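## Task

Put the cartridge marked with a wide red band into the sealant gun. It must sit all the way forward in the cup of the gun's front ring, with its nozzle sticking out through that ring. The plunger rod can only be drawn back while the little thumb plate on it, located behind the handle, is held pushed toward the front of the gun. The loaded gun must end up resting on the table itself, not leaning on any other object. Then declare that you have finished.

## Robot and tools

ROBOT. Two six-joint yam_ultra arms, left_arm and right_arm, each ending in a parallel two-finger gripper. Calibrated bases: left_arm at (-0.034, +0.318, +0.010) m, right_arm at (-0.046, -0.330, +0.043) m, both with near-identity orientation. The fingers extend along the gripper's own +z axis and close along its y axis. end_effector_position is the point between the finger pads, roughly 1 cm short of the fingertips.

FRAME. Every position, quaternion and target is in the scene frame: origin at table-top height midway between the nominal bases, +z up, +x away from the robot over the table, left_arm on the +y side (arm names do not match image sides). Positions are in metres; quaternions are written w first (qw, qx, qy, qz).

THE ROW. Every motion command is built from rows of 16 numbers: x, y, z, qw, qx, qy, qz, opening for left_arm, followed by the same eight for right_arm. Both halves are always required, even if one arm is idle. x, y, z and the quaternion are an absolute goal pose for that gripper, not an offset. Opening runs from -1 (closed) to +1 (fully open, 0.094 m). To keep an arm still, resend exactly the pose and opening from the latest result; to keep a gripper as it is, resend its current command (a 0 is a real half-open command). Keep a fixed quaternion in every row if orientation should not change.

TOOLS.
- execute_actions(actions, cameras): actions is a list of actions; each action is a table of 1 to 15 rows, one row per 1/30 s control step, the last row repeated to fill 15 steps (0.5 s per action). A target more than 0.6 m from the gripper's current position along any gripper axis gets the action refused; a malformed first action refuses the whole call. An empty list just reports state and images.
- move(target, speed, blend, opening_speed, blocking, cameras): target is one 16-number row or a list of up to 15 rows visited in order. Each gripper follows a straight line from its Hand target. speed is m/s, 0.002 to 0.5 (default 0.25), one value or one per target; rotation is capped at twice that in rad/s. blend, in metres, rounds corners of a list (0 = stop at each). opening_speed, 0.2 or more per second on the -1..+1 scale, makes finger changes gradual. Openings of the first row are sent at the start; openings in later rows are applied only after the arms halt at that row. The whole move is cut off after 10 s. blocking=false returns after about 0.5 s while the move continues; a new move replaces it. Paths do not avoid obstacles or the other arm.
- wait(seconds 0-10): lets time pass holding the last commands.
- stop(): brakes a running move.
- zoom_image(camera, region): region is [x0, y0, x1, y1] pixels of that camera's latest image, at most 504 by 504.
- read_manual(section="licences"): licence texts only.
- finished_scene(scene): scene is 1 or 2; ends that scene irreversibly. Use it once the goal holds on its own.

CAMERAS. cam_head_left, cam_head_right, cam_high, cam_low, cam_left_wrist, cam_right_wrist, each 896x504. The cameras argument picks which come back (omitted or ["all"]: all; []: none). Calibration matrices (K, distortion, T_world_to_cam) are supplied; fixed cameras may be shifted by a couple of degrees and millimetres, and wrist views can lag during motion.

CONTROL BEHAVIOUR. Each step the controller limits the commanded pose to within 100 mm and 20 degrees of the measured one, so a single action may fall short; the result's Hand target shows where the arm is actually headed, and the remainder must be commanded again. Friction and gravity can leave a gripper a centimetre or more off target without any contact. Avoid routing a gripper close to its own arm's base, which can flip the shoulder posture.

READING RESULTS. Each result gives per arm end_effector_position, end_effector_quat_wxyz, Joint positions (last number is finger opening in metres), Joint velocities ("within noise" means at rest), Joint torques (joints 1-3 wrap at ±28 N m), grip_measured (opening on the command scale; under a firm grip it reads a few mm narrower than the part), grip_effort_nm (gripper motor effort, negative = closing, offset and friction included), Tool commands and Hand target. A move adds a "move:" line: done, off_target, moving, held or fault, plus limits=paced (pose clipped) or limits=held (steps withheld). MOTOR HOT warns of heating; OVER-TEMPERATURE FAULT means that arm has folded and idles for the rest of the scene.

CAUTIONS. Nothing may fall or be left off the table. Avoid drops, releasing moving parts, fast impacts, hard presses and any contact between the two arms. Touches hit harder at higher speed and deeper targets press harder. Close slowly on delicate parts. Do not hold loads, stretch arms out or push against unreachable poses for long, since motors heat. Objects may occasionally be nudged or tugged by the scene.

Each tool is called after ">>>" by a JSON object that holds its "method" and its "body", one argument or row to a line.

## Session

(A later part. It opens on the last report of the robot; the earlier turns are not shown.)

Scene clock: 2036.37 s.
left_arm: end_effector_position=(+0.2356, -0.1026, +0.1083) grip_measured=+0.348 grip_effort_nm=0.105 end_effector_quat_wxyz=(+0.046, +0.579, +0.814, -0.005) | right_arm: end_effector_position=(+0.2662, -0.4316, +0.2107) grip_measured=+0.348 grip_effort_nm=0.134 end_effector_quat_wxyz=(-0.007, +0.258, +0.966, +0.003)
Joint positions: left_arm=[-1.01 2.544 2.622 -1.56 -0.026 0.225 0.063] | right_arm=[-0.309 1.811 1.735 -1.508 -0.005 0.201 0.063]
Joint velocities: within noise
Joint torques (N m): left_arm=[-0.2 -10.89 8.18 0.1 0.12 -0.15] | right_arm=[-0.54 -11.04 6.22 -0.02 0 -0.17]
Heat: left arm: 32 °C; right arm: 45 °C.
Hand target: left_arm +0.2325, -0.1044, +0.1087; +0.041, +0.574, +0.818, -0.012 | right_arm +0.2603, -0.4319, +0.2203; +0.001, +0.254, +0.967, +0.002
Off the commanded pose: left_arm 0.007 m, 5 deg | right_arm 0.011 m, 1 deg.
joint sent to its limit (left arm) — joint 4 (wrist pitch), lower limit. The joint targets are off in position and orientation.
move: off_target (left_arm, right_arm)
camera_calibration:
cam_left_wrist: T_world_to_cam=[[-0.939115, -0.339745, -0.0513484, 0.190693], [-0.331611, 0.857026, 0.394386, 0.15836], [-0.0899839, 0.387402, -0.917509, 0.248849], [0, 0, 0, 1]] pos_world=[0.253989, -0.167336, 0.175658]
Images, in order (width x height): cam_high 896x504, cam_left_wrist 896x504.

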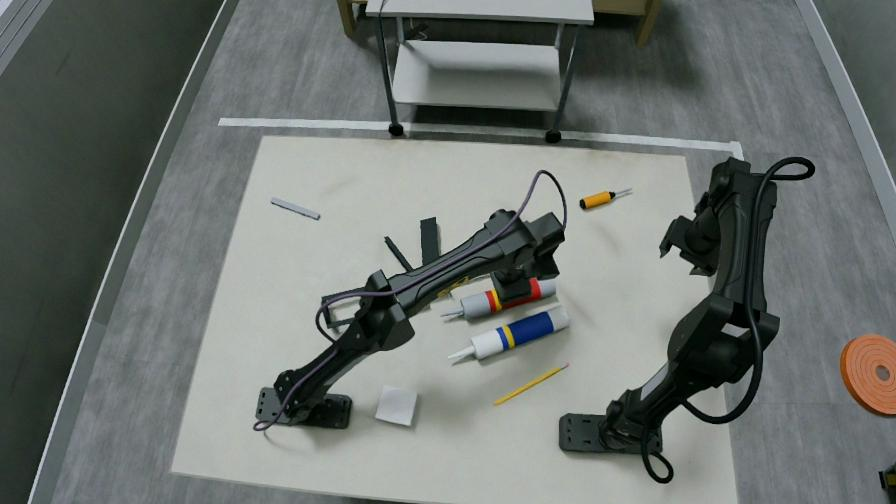

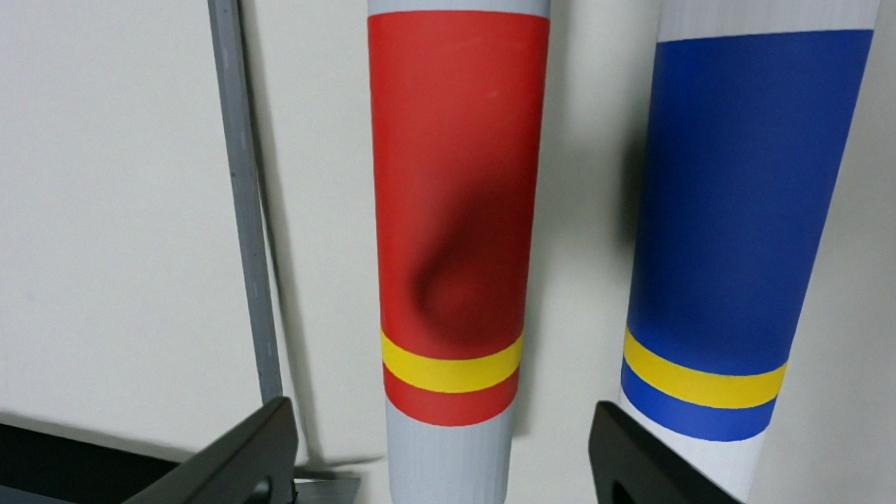

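>>> {"method": "move", "body": {
  "target": [
    [0.2310,-0.0990,0.0600,0,0.5757,0.8177,0,0.35,0.2600,-0.4300,0.220,0,0.2504,0.9681,0,0.35],
    [0.2310,-0.0990,0.0230,0,0.5757,0.8177,0,0.35,0.2600,-0.4300,0.220,0,0.2504,0.9681,0,0.35]
  ],
  "speed": 0.1,
  "cameras": ["cam_left_wrist","cam_high"]
}}

Scene clock: 2057.83 s.
left_arm: end_effector_position=(+0.2282, -0.0925, +0.0265) grip_measured=+0.348 grip_effort_nm=0.095 end_effector_quat_wxyz=(-0.008, +0.579, +0.815, +0.012) | right_arm: end_effector_position=(+0.2662, -0.4316, +0.2107) grip_measured=+0.348 grip_effort_nm=0.129 end_effector_quat_wxyz=(-0.007, +0.258, +0.966, +0.003)
Joint positions: left_arm=[-1.008 2.563 2.33 -1.362 -0.017 0.225 0.063] | right_arm=[-0.309 1.811 1.735 -1.508 -0.005 0.201 0.063]
Joint velocities: within noise
Joint torques (N m): left_arm=[0.51 -12.01 5.34 0.38 0.13 -0.03] | right_arm=[0.12 -11.11 5.93 -0.02 0.04 -0.17]
Heat: left arm: 37 °C; right arm: 45 °C.
Hand target: left_arm +0.2309, -0.0977, +0.0231; -0.001, +0.575, +0.818, +0.000 | right_arm +0.2602, -0.4300, +0.2197; +0.000, +0.251, +0.968, +0.000
Off the commanded pose: left_arm 0.008 m, 2 deg | right_arm 0.011 m, 1 deg.
move: off_target (right_arm)
camera_calibration:
cam_left_wrist: T_world_to_cam=[[-0.941051, -0.337753, -0.0185824, 0.182754], [-0.302835, 0.81674, 0.491148, 0.166625], [-0.15071, 0.467823, -0.870878, 0.189278], [0, 0, 0, 1]] pos_world=[0.250967, -0.162912, 0.0863967]
Images, in order (width x height): cam_high 896x504, cam_left_wrist 896x504.

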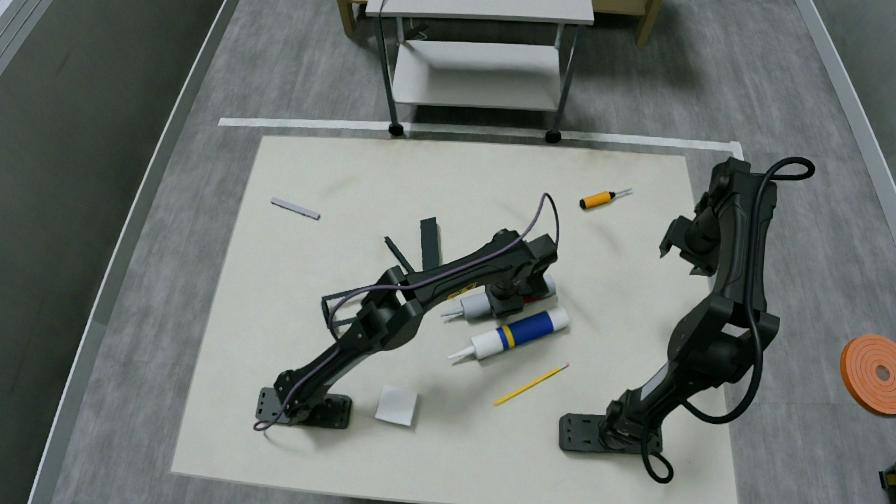

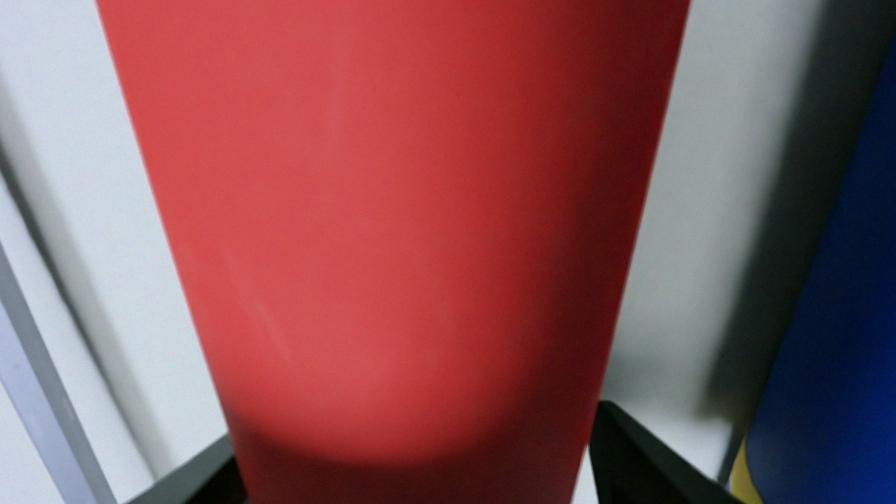

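>>> {"method": "move", "body": {
  "target": [
    [0.2350,-0.1010,0.0240,0,0.5757,0.8177,0,0.4,0.2600,-0.4300,0.220,0,0.2504,0.9681,0,0.35]
  ],
  "speed": 0.05,
  "cameras": ["cam_left_wrist"]
}}

Scene clock: 2071.37 s.
left_arm: end_effector_position=(+0.2299, -0.0953, +0.0281) grip_measured=+0.398 grip_effort_nm=0.105 end_effector_quat_wxyz=(-0.003, +0.579, +0.815, +0.010) | right_arm: end_effector_position=(+0.2662, -0.4316, +0.2107) grip_measured=+0.348 grip_effort_nm=0.139 end_effector_quat_wxyz=(-0.007, +0.258, +0.966, +0.003)
Joint positions: left_arm=[-1.008 2.567 2.346 -1.362 -0.017 0.225 0.066] | right_arm=[-0.309 1.811 1.735 -1.508 -0.005 0.201 0.063]
Joint velocities: within noise
Joint torques (N m): left_arm=[0.7 -10.36 8.46 0.16 0.16 0] | right_arm=[0.13 -11.11 5.93 -0.02 0.04 -0.17]
Heat: left arm: 37 °C; right arm: 45 °C.
Hand target: left_arm +0.2348, -0.1006, +0.0243; +0.001, +0.576, +0.818, +0.000 | right_arm +0.2602, -0.4300, +0.2197; +0.000, +0.250, +0.968, +0.000
Off the commanded pose: left_arm 0.009 m, 1 deg | right_arm 0.011 m, 1 deg.
move: off_target (right_arm)
camera_calibration:
cam_left_wrist: T_world_to_cam=[[-0.940939, -0.337932, -0.0208807, 0.183512], [-0.305612, 0.821166, 0.481963, 0.169948], [-0.145724, 0.459879, -0.875943, 0.190516], [0, 0, 0, 1]] pos_world=[0.252374, -0.165155, 0.0888037]
Images, in order (width x height): cam_left_wrist 896x504.

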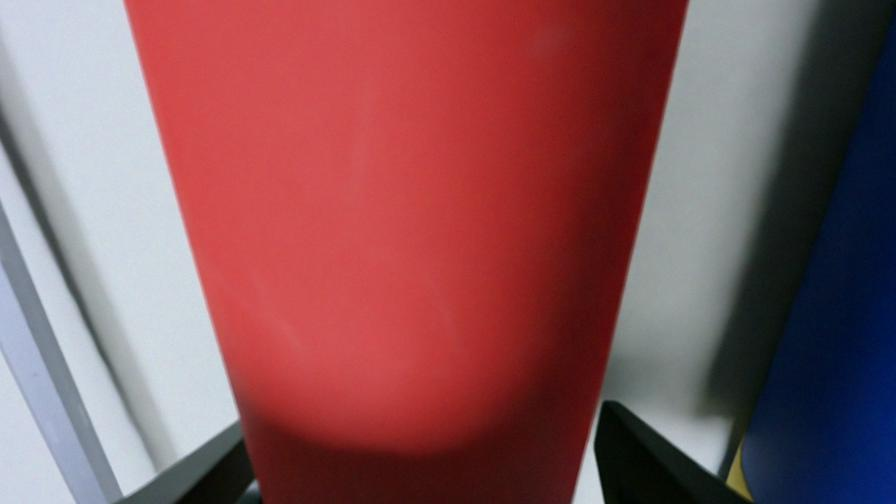

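>>> {"method": "move", "body": {
  "target": [
    [0.2370,-0.1010,0.0230,0,0.5757,0.8177,0,0.1,0.2600,-0.4300,0.220,0,0.2504,0.9681,0,0.35],
    [0.2370,-0.1010,0.0230,0,0.5757,0.8177,0,-0.15,0.2600,-0.4300,0.220,0,0.2504,0.9681,0,0.35]
  ],
  "speed": 0.05,
  "opening_speed": 0.4,
  "cameras": ["cam_left_wrist"]
}}

Scene clock: 2084.83 s.
left_arm: end_effector_position=(+0.2329, -0.0958, +0.0268) grip_measured=+0.038 grip_effort_nm=-1.009 end_effector_quat_wxyz=(-0.001, +0.577, +0.816, +0.009) | right_arm: end_effector_position=(+0.2662, -0.4316, +0.2107) grip_measured=+0.348 grip_effort_nm=0.134 end_effector_quat_wxyz=(-0.007, +0.258, +0.966, +0.003)
Joint positions: left_arm=[-1.004 2.577 2.358 -1.362 -0.017 0.225 0.049] | right_arm=[-0.309 1.811 1.735 -1.508 -0.005 0.201 0.063]
Joint velocities: within noise
Joint torques (N m): left_arm=[0.42 -10.41 8.54 0.17 0.15 0.02] | right_arm=[0.1 -11.11 5.94 -0.02 0.04 -0.17]
Heat: left arm: 37 °C; right arm: 45 °C.
Hand target: left_arm +0.2370, -0.1010, +0.0232; +0.001, +0.576, +0.818, +0.000 | right_arm +0.2602, -0.4300, +0.2197; +0.000, +0.250, +0.968, +0.000
Off the commanded pose: left_arm 0.008 m, 1 deg | right_arm 0.011 m, 1 deg.
move: off_target (right_arm)
camera_calibration:
cam_left_wrist: T_world_to_cam=[[-0.939339, -0.342314, -0.021537, 0.185359], [-0.310177, 0.820996, 0.479329, 0.173026], [-0.146399, 0.456932, -0.877371, 0.189982], [0, 0, 0, 1]] pos_world=[0.255597, -0.165412, 0.0877401]
Images, in order (width x height): cam_left_wrist 896x504.

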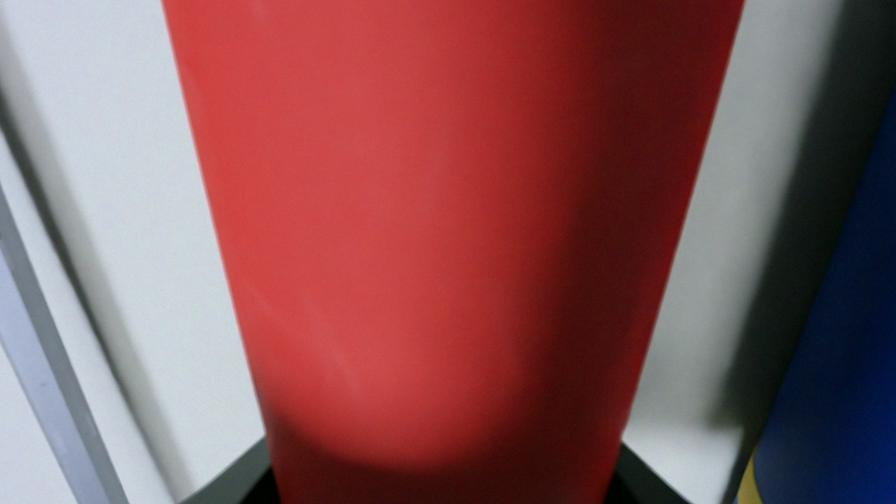

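>>> {"method": "move", "body": {
  "target": [
    [0.2370,-0.1010,0.1050,0,0.5757,0.8177,0,-0.15,0.2600,-0.4300,0.220,0,0.2504,0.9681,0,0.35],
    [0.2450,0.0700,0.1350,0.0853,0.5739,0.8121,-0.0603,-0.15,0.2600,-0.4300,0.220,0,0.2504,0.9681,0,0.35]
  ],
  "speed": 0.12,
  "cameras": ["cam_left_wrist","cam_high"]
}}

>>> {"method": "move", "body": {
  "target": [
    [0.2450,0.0700,0.1350,0.0853,0.5739,0.8121,-0.0603,-0.15,0.3100,-0.2000,0.200,-0.253,0.546,0.779,0.177,-0.9],
    [0.2450,0.0700,0.1350,0.0853,0.5739,0.8121,-0.0603,-0.15,0.3100,-0.1100,0.150,-0.253,0.546,0.779,0.177,-0.9]
  ],
  "speed": 0.15,
  "cameras": ["cam_left_wrist","cam_right_wrist","cam_high"]
}}

Scene clock: 2132.27 s.
left_arm: end_effector_position=(+0.2355, +0.0831, +0.1103) grip_measured=+0.038 grip_effort_nm=-1.023 end_effector_quat_wxyz=(+0.024, +0.566, +0.823, -0.040) | right_arm: end_effector_position=(+0.2658, -0.4315, +0.2107) grip_measured=+0.348 grip_effort_nm=0.134 end_effector_quat_wxyz=(-0.007, +0.258, +0.966, +0.003)
Joint positions: left_arm=[-0.68 1.851 1.514 -1.179 0.075 0.52 0.049] | right_arm=[-0.309 1.811 1.735 -1.509 -0.005 0.201 0.063]
Joint velocities: within noise
Joint torques (N m): left_arm=[-0.2 -12.72 6.42 0.7 0.39 0.17] | right_arm=[0.12 -11.11 5.94 -0.02 0.04 -0.17]
Heat: left arm: 40 °C; right arm: 44 °C.
Hand target: left_arm +0.2418, +0.0687, +0.1357; +0.082, +0.573, +0.813, -0.062 | right_arm +0.2598, -0.4299, +0.2197; -0.001, +0.250, +0.968, +0.000
Off the commanded pose: left_arm 0.030 m, 8 deg | right_arm 0.011 m, 1 deg.
move: off_target (left_arm, right_arm)
camera_calibration:
cam_left_wrist: T_world_to_cam=[[-0.929762, -0.366807, 0.0315566, 0.244735], [-0.326181, 0.86046, 0.391426, -0.00284384], [-0.170731, 0.35364, -0.919668, 0.200801], [0, 0, 0, 1]] pos_world=[0.260901, 0.0212059, 0.178061]
Images, in order (width x height): cam_high 896x504, cam_left_wrist 896x504.

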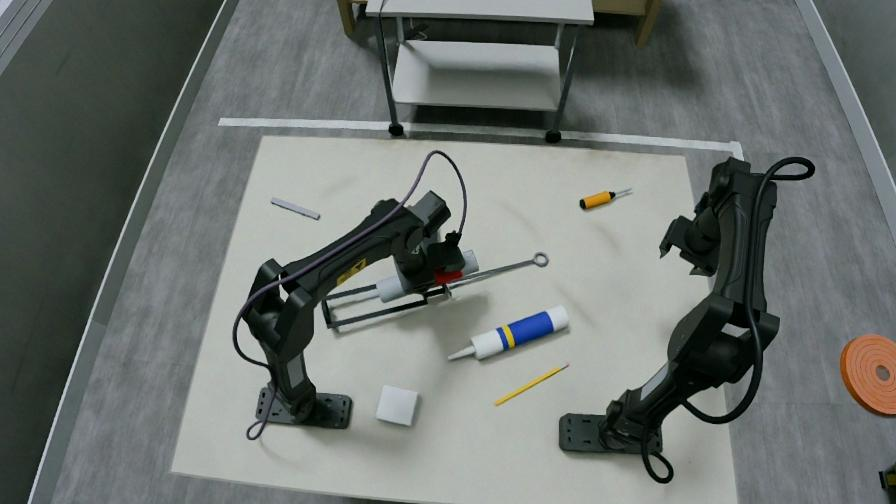

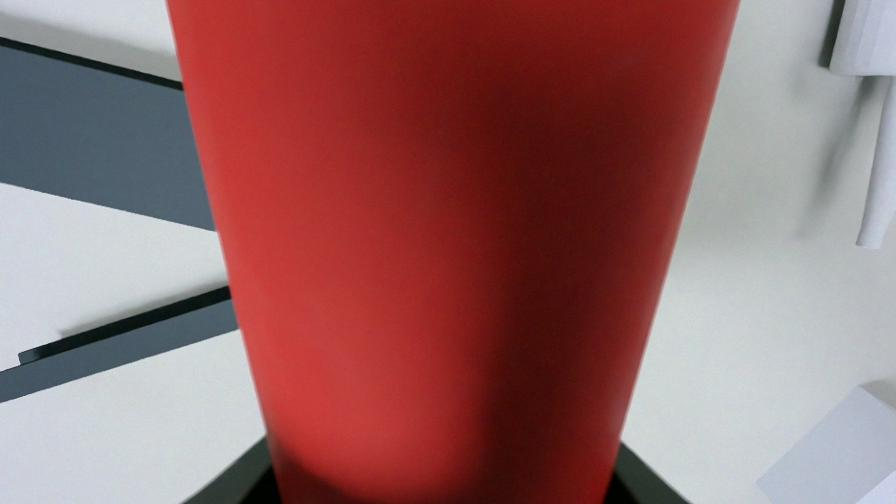

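Scene clock: 2137.80 s.
left_arm: end_effector_position=(+0.2368, +0.0828, +0.1103) grip_measured=+0.038 grip_effort_nm=-1.023 end_effector_quat_wxyz=(+0.027, +0.569, +0.821, -0.040) | right_arm: end_effector_position=(+0.3114, -0.1126, +0.1546) grip_measured=-0.898 grip_effort_nm=-0.085 end_effector_quat_wxyz=(-0.237, +0.535, +0.792, +0.172)
Joint positions: left_arm=[-0.678 1.851 1.514 -1.174 0.075 0.529 0.049] | right_arm=[0.315 2.133 1.843 -1.313 -0.594 1.482 0.005]
Joint velocities: within noise
Joint torques (N m): left_arm=[0.39 -12.68 6.28 0.7 0.37 0.2] | right_arm=[-0.02 -10.7 5.08 0.24 -0.45 0.13]
Heat: left arm: 39 °C; right arm: 44 °C.
Hand target: left_arm +0.2449, +0.0710, +0.1353; +0.085, +0.574, +0.813, -0.060 | right_arm +0.3096, -0.1106, +0.1488; -0.249, +0.542, +0.784, +0.170
Off the commanded pose: left_arm 0.029 m, 7 deg | right_arm 0.005 m, 3 deg.
move: off_target (left_arm, right_arm)
camera_calibration:
cam_left_wrist: T_world_to_cam=[[-0.932666, -0.359615, 0.0284813, 0.246212], [-0.321333, 0.86407, 0.387463, -0.00321074], [-0.163947, 0.352222, -0.921445, 0.199888], [0, 0, 0, 1]] pos_world=[0.261373, 0.0209107, 0.178417]
cam_right_wrist: T_world_to_cam=[[-0.931963, -0.362548, -0.00190477, 0.250064], [-0.193681, 0.493421, 0.847952, 0.0248887], [-0.306483, 0.790629, -0.530069, 0.349027], [0, 0, 0, 1]] pos_world=[0.344841, -0.197571, 0.16438]
Images, in order (width x height): cam_high 896x504, cam_left_wrist 896x504, cam_right_wrist 896x504.

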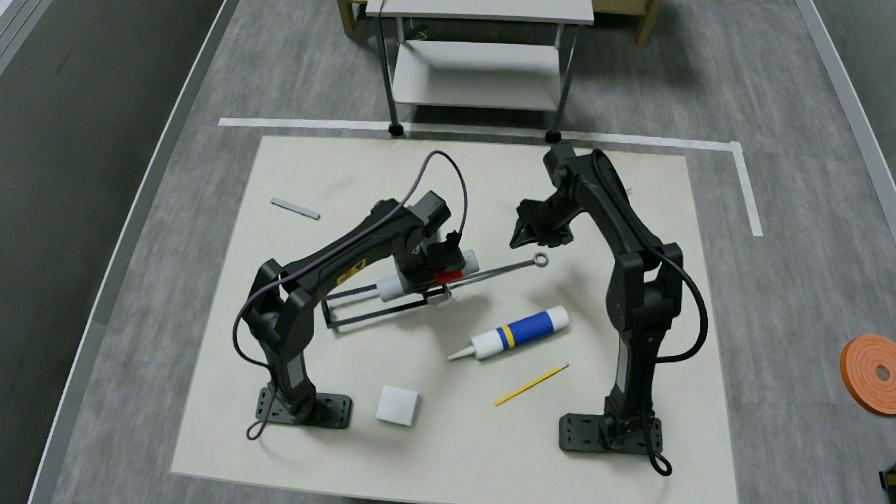

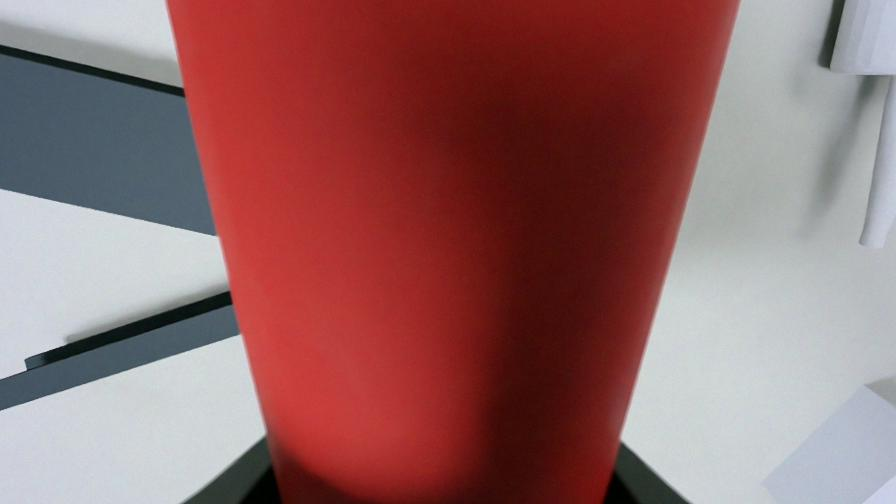

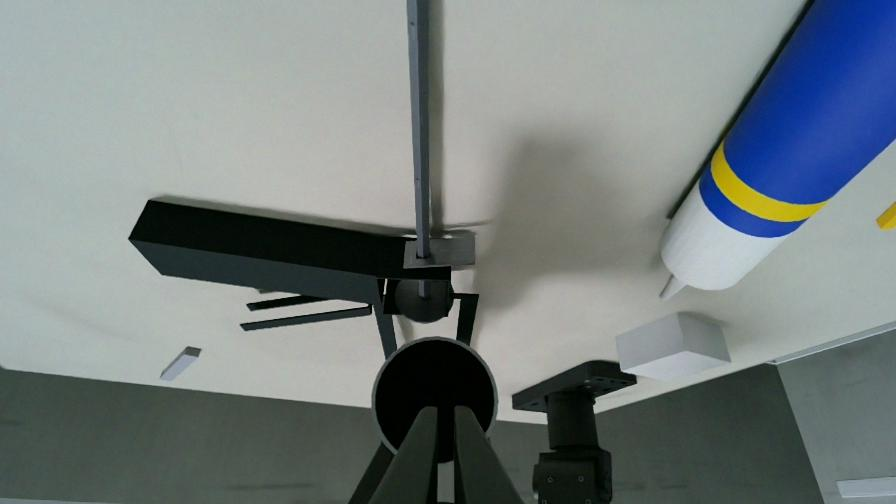

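>>> {"method": "move", "body": {
  "target": [
    [0.2350,0.1100,0.1000,0.0853,0.5739,0.8121,-0.0603,-0.15,0.3100,-0.1100,0.150,-0.253,0.546,0.779,0.177,-0.9],
    [0.2330,0.1130,0.0780,0.0853,0.5739,0.8121,-0.0603,-0.15,0.3100,-0.1100,0.150,-0.253,0.546,0.779,0.177,-0.9]
  ],
  "speed": 0.08,
  "cameras": ["cam_low","cam_right_wrist","cam_high","cam_head_left"]
}}

>>> {"method": "zoom_image", "body": {
  "camera": "cam_low",
  "region": [400, 170, 560, 290]
}}

>>> {"method": "zoom_image", "body": {
  "camera": "cam_high",
  "region": [280, 200, 500, 350]
}}

>>> {"method": "zoom_image", "body": {
  "camera": "cam_head_left",
  "region": [180, 200, 420, 360]
}}

Scene clock: 2182.00 s.
left_arm: end_effector_position=(+0.2206, +0.1259, +0.0590) grip_measured=+0.038 grip_effort_nm=-1.018 end_effector_quat_wxyz=(+0.030, +0.574, +0.817, -0.042) | right_arm: end_effector_position=(+0.3111, -0.1108, +0.1527) grip_measured=-0.898 grip_effort_nm=-0.090 end_effector_quat_wxyz=(-0.242, +0.539, +0.788, +0.175)
Joint positions: left_arm=[-0.6 1.745 1.174 -0.94 0.085 0.619 0.049] | right_arm=[0.315 2.133 1.831 -1.299 -0.606 1.492 0.005]
Joint velocities: within noise
Joint torques (N m): left_arm=[0.69 -11.1 5.83 0.68 0.41 0.17] | right_arm=[-0.4 -11.33 5.08 0.24 -0.49 0.13]
Heat: left arm: 37 °C; right arm: 46 °C.
Hand target: left_arm +0.2316, +0.1131, +0.0790; +0.085, +0.577, +0.810, -0.060 | right_arm +0.3102, -0.1100, +0.1502; -0.253, +0.546, +0.779, +0.177
Off the commanded pose: left_arm 0.026 m, 7 deg | right_arm 0.003 m, 2 deg.
move: off_target (left_arm)
camera_calibration:
cam_right_wrist: T_world_to_cam=[[-0.935273, -0.353921, 0.00185048, 0.251795], [-0.182433, 0.486565, 0.854384, 0.0202835], [-0.303285, 0.798745, -0.519638, 0.344833], [0, 0, 0, 1]] pos_world=[0.34378, -0.196187, 0.161393]
Images, in order (width x height): cam_head_left 896x504, cam_high 896x504, cam_low 896x504, cam_right_wrist 896x504.

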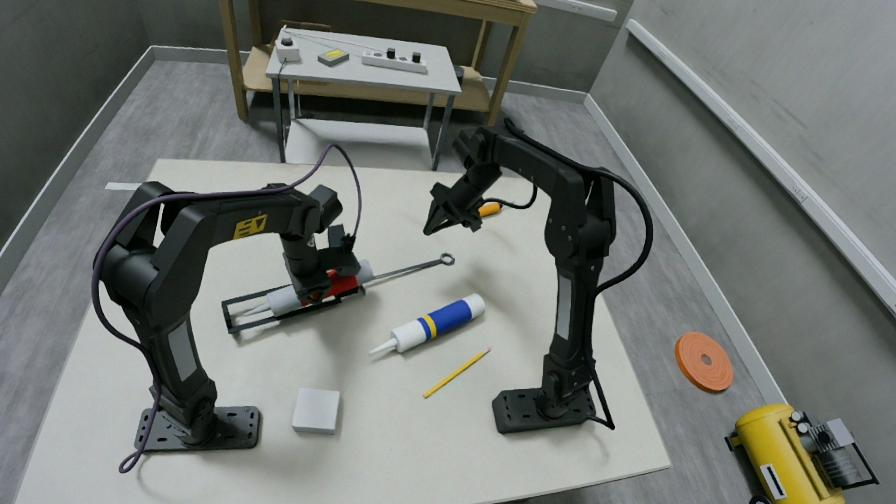

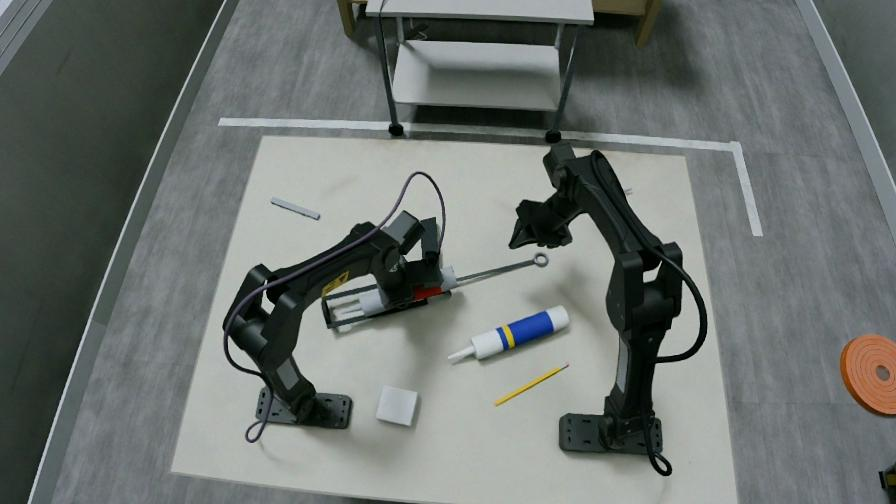

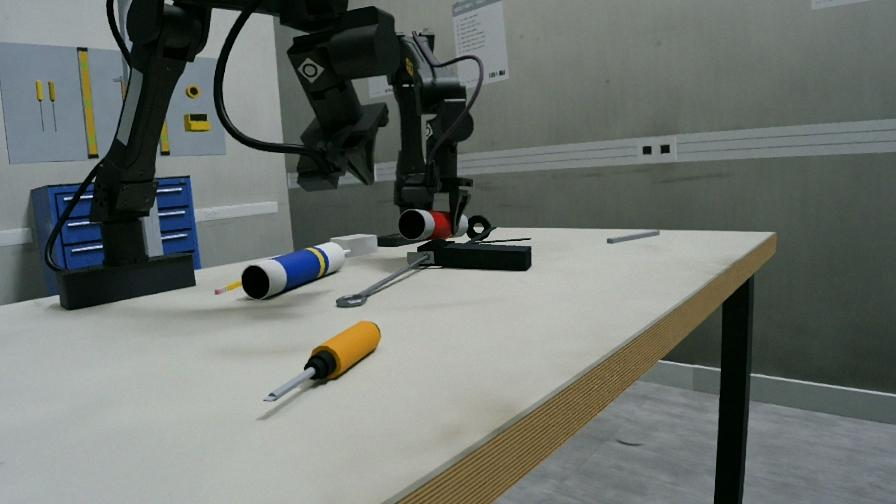

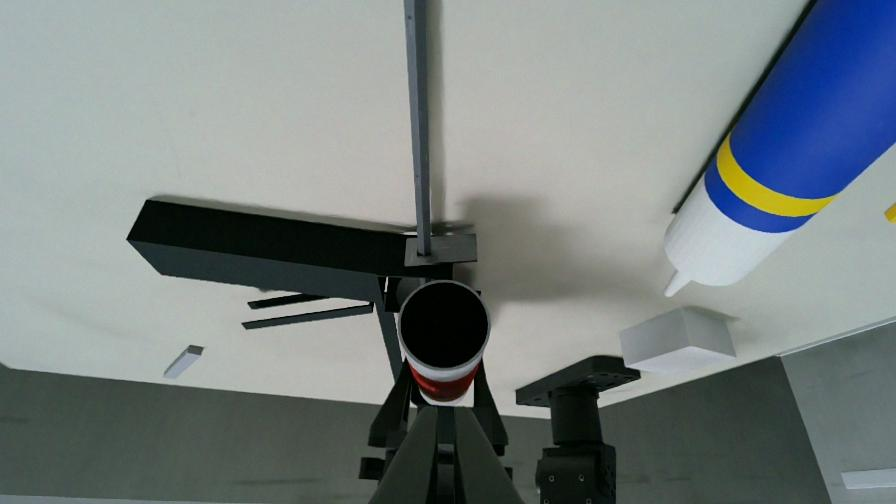

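Scaled by 3.150 from the camera's 896x504 image, which has a finer 1280x720 frame.

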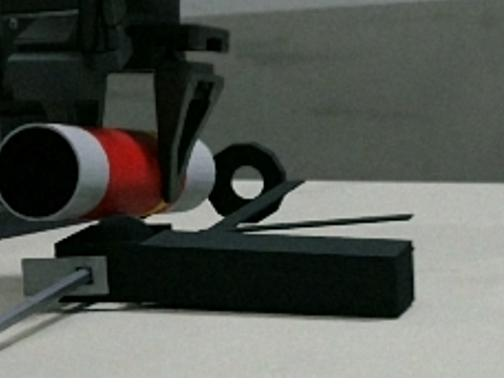

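Scaled by 2.291 from the camera's 896x504 image, which has a finer 1280x720 frame.

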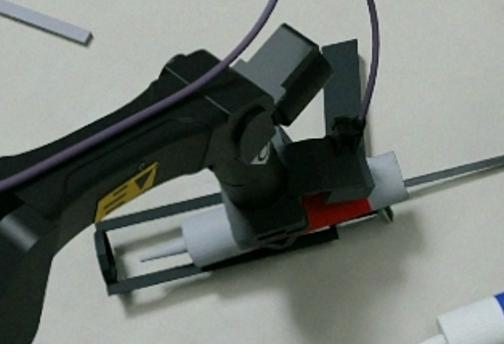

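Scaled by 2.100 from the camera's 896x504 image, which has a finer 1280x720 frame.

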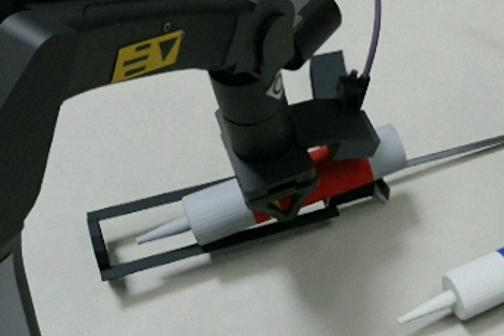

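>>> {"method": "move", "body": {
  "target": [
    [0.2400,0.1180,0.1000,0.1418,0.5683,0.8042,-0.1002,-0.15,0.3100,-0.1100,0.150,-0.253,0.546,0.779,0.177,-0.9]
  ],
  "speed": 0.08,
  "cameras": ["cam_low","cam_right_wrist","cam_high","cam_head_left"]
}}

>>> {"method": "zoom_image", "body": {
  "camera": "cam_low",
  "region": [400, 170, 560, 290]
}}

>>> {"method": "zoom_image", "body": {
  "camera": "cam_high",
  "region": [300, 240, 440, 350]
}}

>>> {"method": "zoom_image", "body": {
  "camera": "cam_head_left",
  "region": [200, 240, 340, 350]
}}

Scene clock: 2254.73 s.
left_arm: end_effector_position=(+0.2278, +0.1365, +0.0759) grip_measured=+0.038 grip_effort_nm=-1.018 end_effector_quat_wxyz=(+0.075, +0.559, +0.822, -0.080) | right_arm: end_effector_position=(+0.3110, -0.1106, +0.1529) grip_measured=-0.898 grip_effort_nm=-0.085 end_effector_quat_wxyz=(-0.243, +0.539, +0.787, +0.175)
Joint positions: left_arm=[-0.511 1.655 1.125 -0.903 0.172 0.668 0.049] | right_arm=[0.315 2.133 1.831 -1.299 -0.608 1.494 0.005]
Joint velocities: within noise
Joint torques (N m): left_arm=[0.42 -10.66 6.35 0.93 0.6 0.18] | right_arm=[-0.4 -11.33 5.03 0.24 -0.49 0.13]
Heat: left arm: 40 °C; right arm: 46 °C.
Hand target: left_arm +0.2406, +0.1210, +0.1004; +0.140, +0.565, +0.807, -0.099 | right_arm +0.3099, -0.1099, +0.1502; -0.254, +0.546, +0.779, +0.177
Off the commanded pose: left_arm 0.033 m, 8 deg | right_arm 0.003 m, 2 deg.
move: off_target (left_arm)
camera_calibration:
cam_right_wrist: T_world_to_cam=[[-0.935732, -0.352702, 0.00263639, 0.25197], [-0.180703, 0.485805, 0.855184, 0.0192897], [-0.302906, 0.799746, -0.518318, 0.344514], [0, 0, 0, 1]] pos_world=[0.343617, -0.196024, 0.161407]
Images, in order (width x height): cam_head_left 896x504, cam_high 896x504, cam_low 896x504, cam_right_wrist 896x504.

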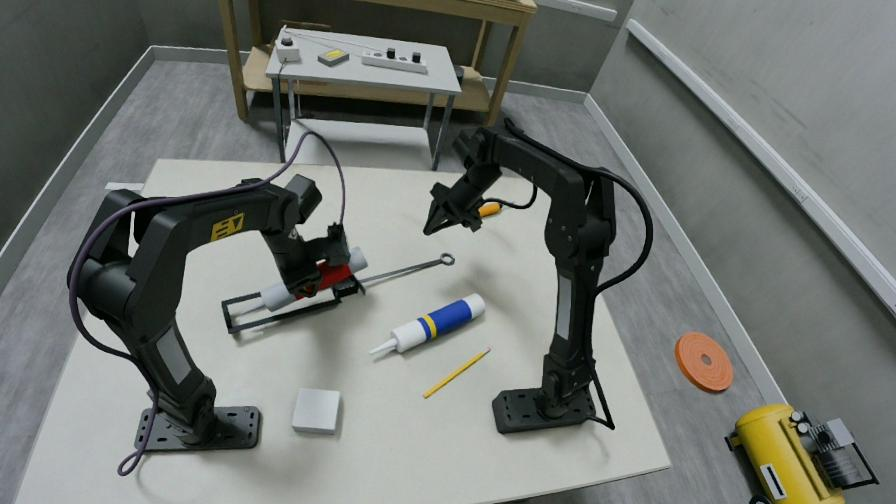

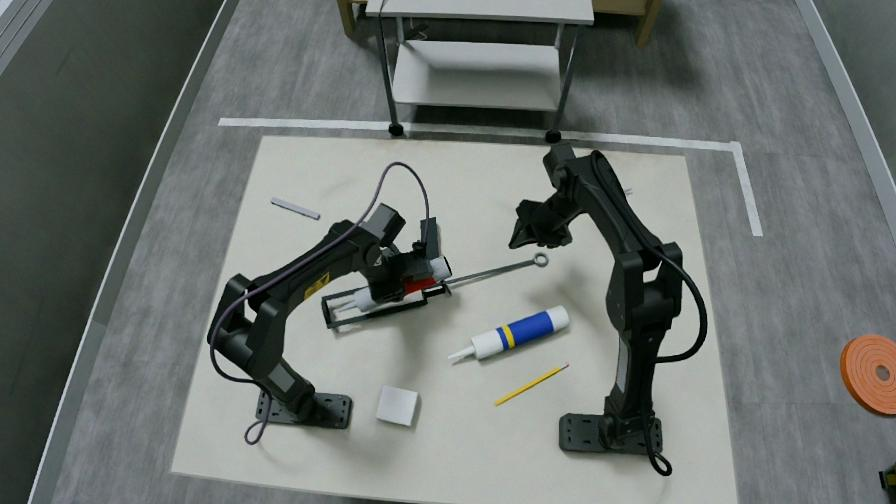

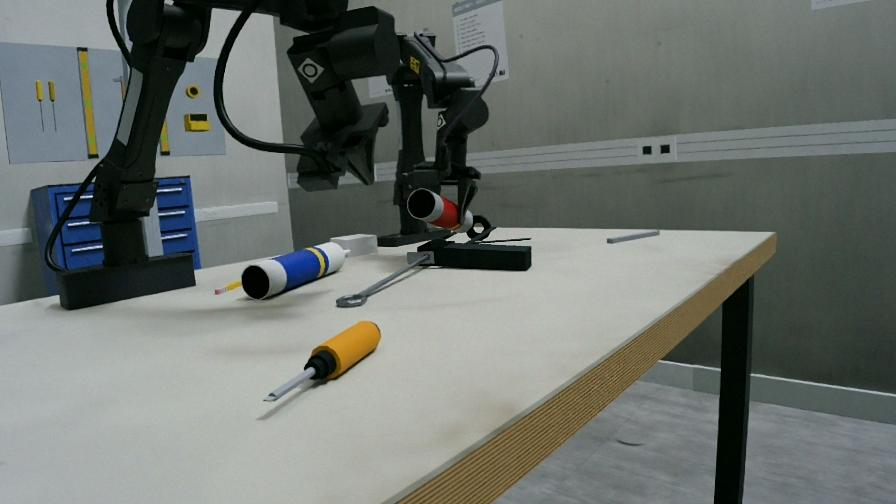

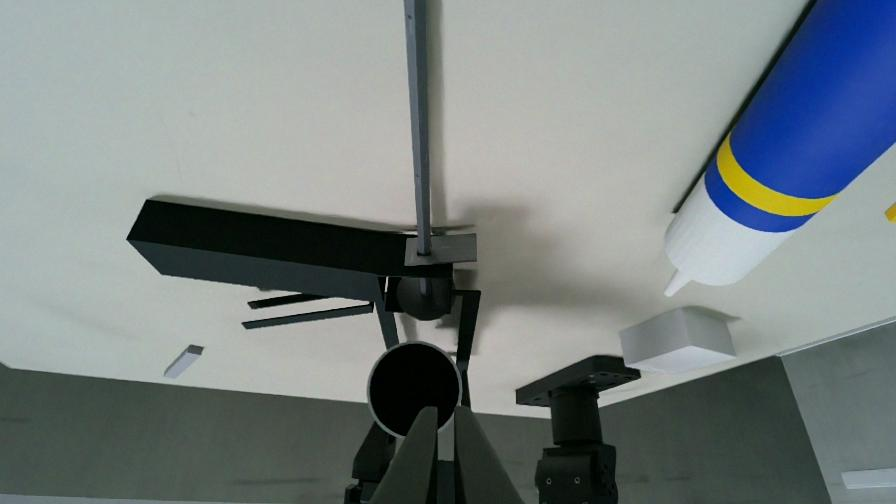

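Scaled by 3.150 from the camera's 896x504 image, which has a finer 1280x720 frame.

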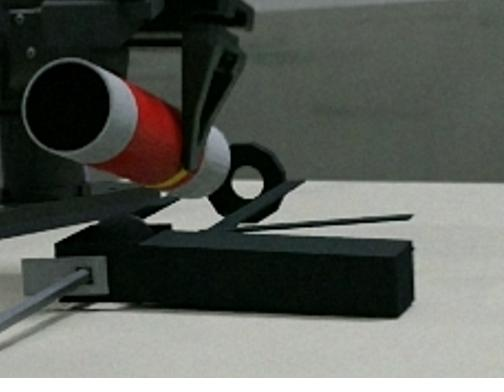

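Scaled by 3.600 from the camera's 896x504 image, which has a finer 1280x720 frame.

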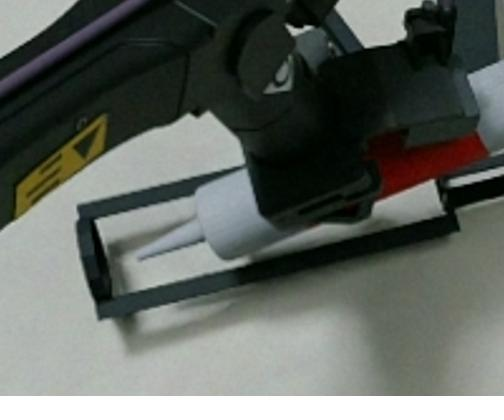

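Scaled by 3.600 from the camera's 896x504 image, which has a finer 1280x720 frame.

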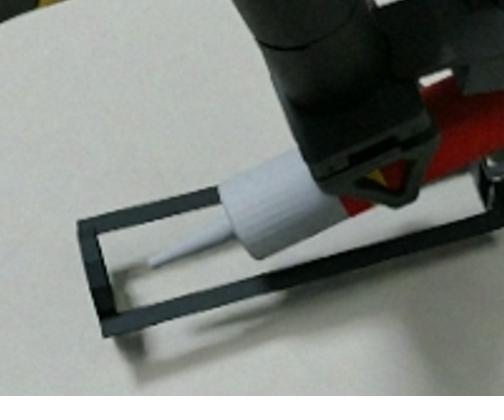

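>>> {"method": "move", "body": {
  "target": [
    [0.2350,0.1310,0.0950,0.1399,0.5830,0.7937,-0.1028,-0.15,0.3100,-0.1100,0.150,-0.253,0.546,0.779,0.177,-0.9]
  ],
  "speed": 0.05,
  "cameras": ["cam_right_wrist","cam_high","cam_head_left"]
}}

>>> {"method": "zoom_image", "body": {
  "camera": "cam_high",
  "region": [300, 240, 440, 350]
}}

>>> {"method": "zoom_image", "body": {
  "camera": "cam_head_left",
  "region": [200, 240, 340, 350]
}}

Scene clock: 2305.90 s.
left_arm: end_effector_position=(+0.2220, +0.1475, +0.0721) grip_measured=+0.038 grip_effort_nm=-1.023 end_effector_quat_wxyz=(+0.074, +0.578, +0.808, -0.084) | right_arm: end_effector_position=(+0.3110, -0.1106, +0.1529) grip_measured=-0.898 grip_effort_nm=-0.085 end_effector_quat_wxyz=(-0.243, +0.539, +0.787, +0.175)
Joint positions: left_arm=[-0.481 1.629 1.08 -0.897 0.187 0.747 0.049] | right_arm=[0.315 2.133 1.831 -1.299 -0.608 1.494 0.005]
Joint velocities: within noise
Joint torques (N m): left_arm=[0.43 -10.48 6.26 0.93 0.59 0.17] | right_arm=[-0.39 -11.32 5.03 0.24 -0.47 0.12]
Heat: left arm: 39 °C; right arm: 46 °C.
Hand target: left_arm +0.2346, +0.1320, +0.0959; +0.139, +0.584, +0.793, -0.102 | right_arm +0.3100, -0.1100, +0.1500; -0.253, +0.546, +0.779, +0.177
Off the commanded pose: left_arm 0.031 m, 8 deg | right_arm 0.003 m, 2 deg.
move: off_target (left_arm)
camera_calibration:
cam_right_wrist: T_world_to_cam=[[-0.935732, -0.352702, 0.00263639, 0.25197], [-0.180703, 0.485805, 0.855184, 0.0192897], [-0.302906, 0.799746, -0.518318, 0.344514], [0, 0, 0, 1]] pos_world=[0.343617, -0.196024, 0.161407]
Images, in order (width x height): cam_head_left 896x504, cam_high 896x504, cam_right_wrist 896x504.

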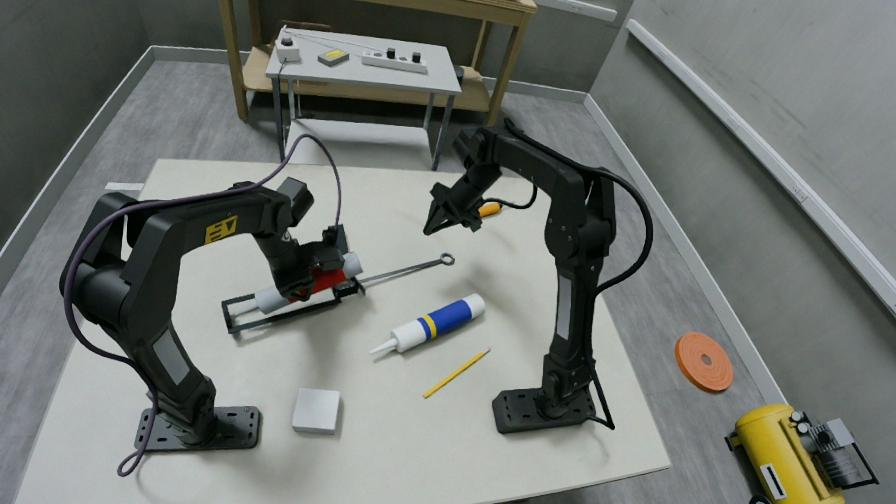

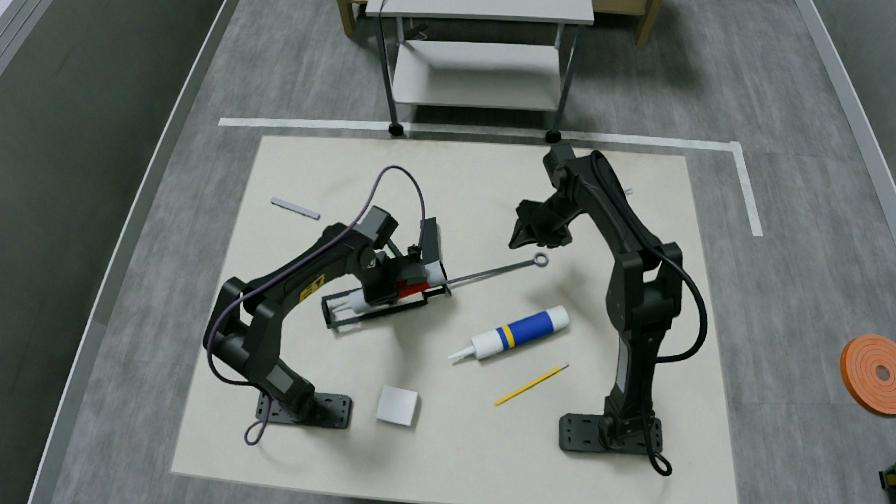

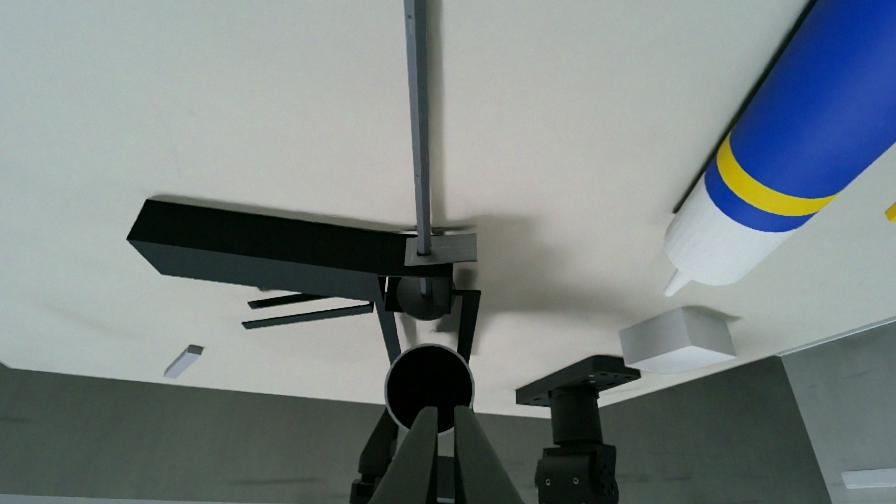

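Scaled by 3.600 from the camera's 896x504 image, which has a finer 1280x720 frame.

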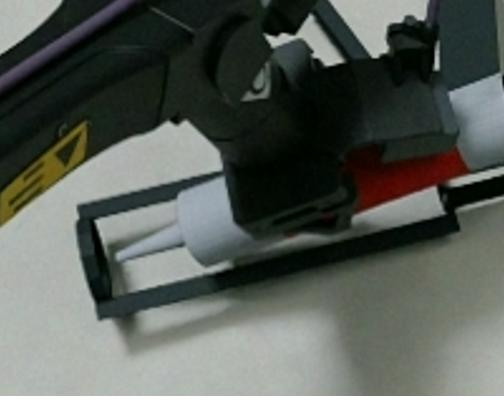

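Scaled by 3.600 from the camera's 896x504 image, which has a finer 1280x720 frame.

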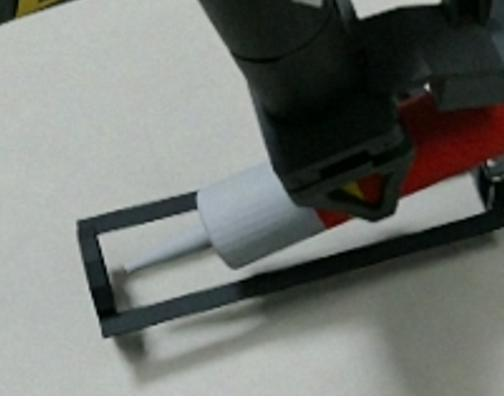

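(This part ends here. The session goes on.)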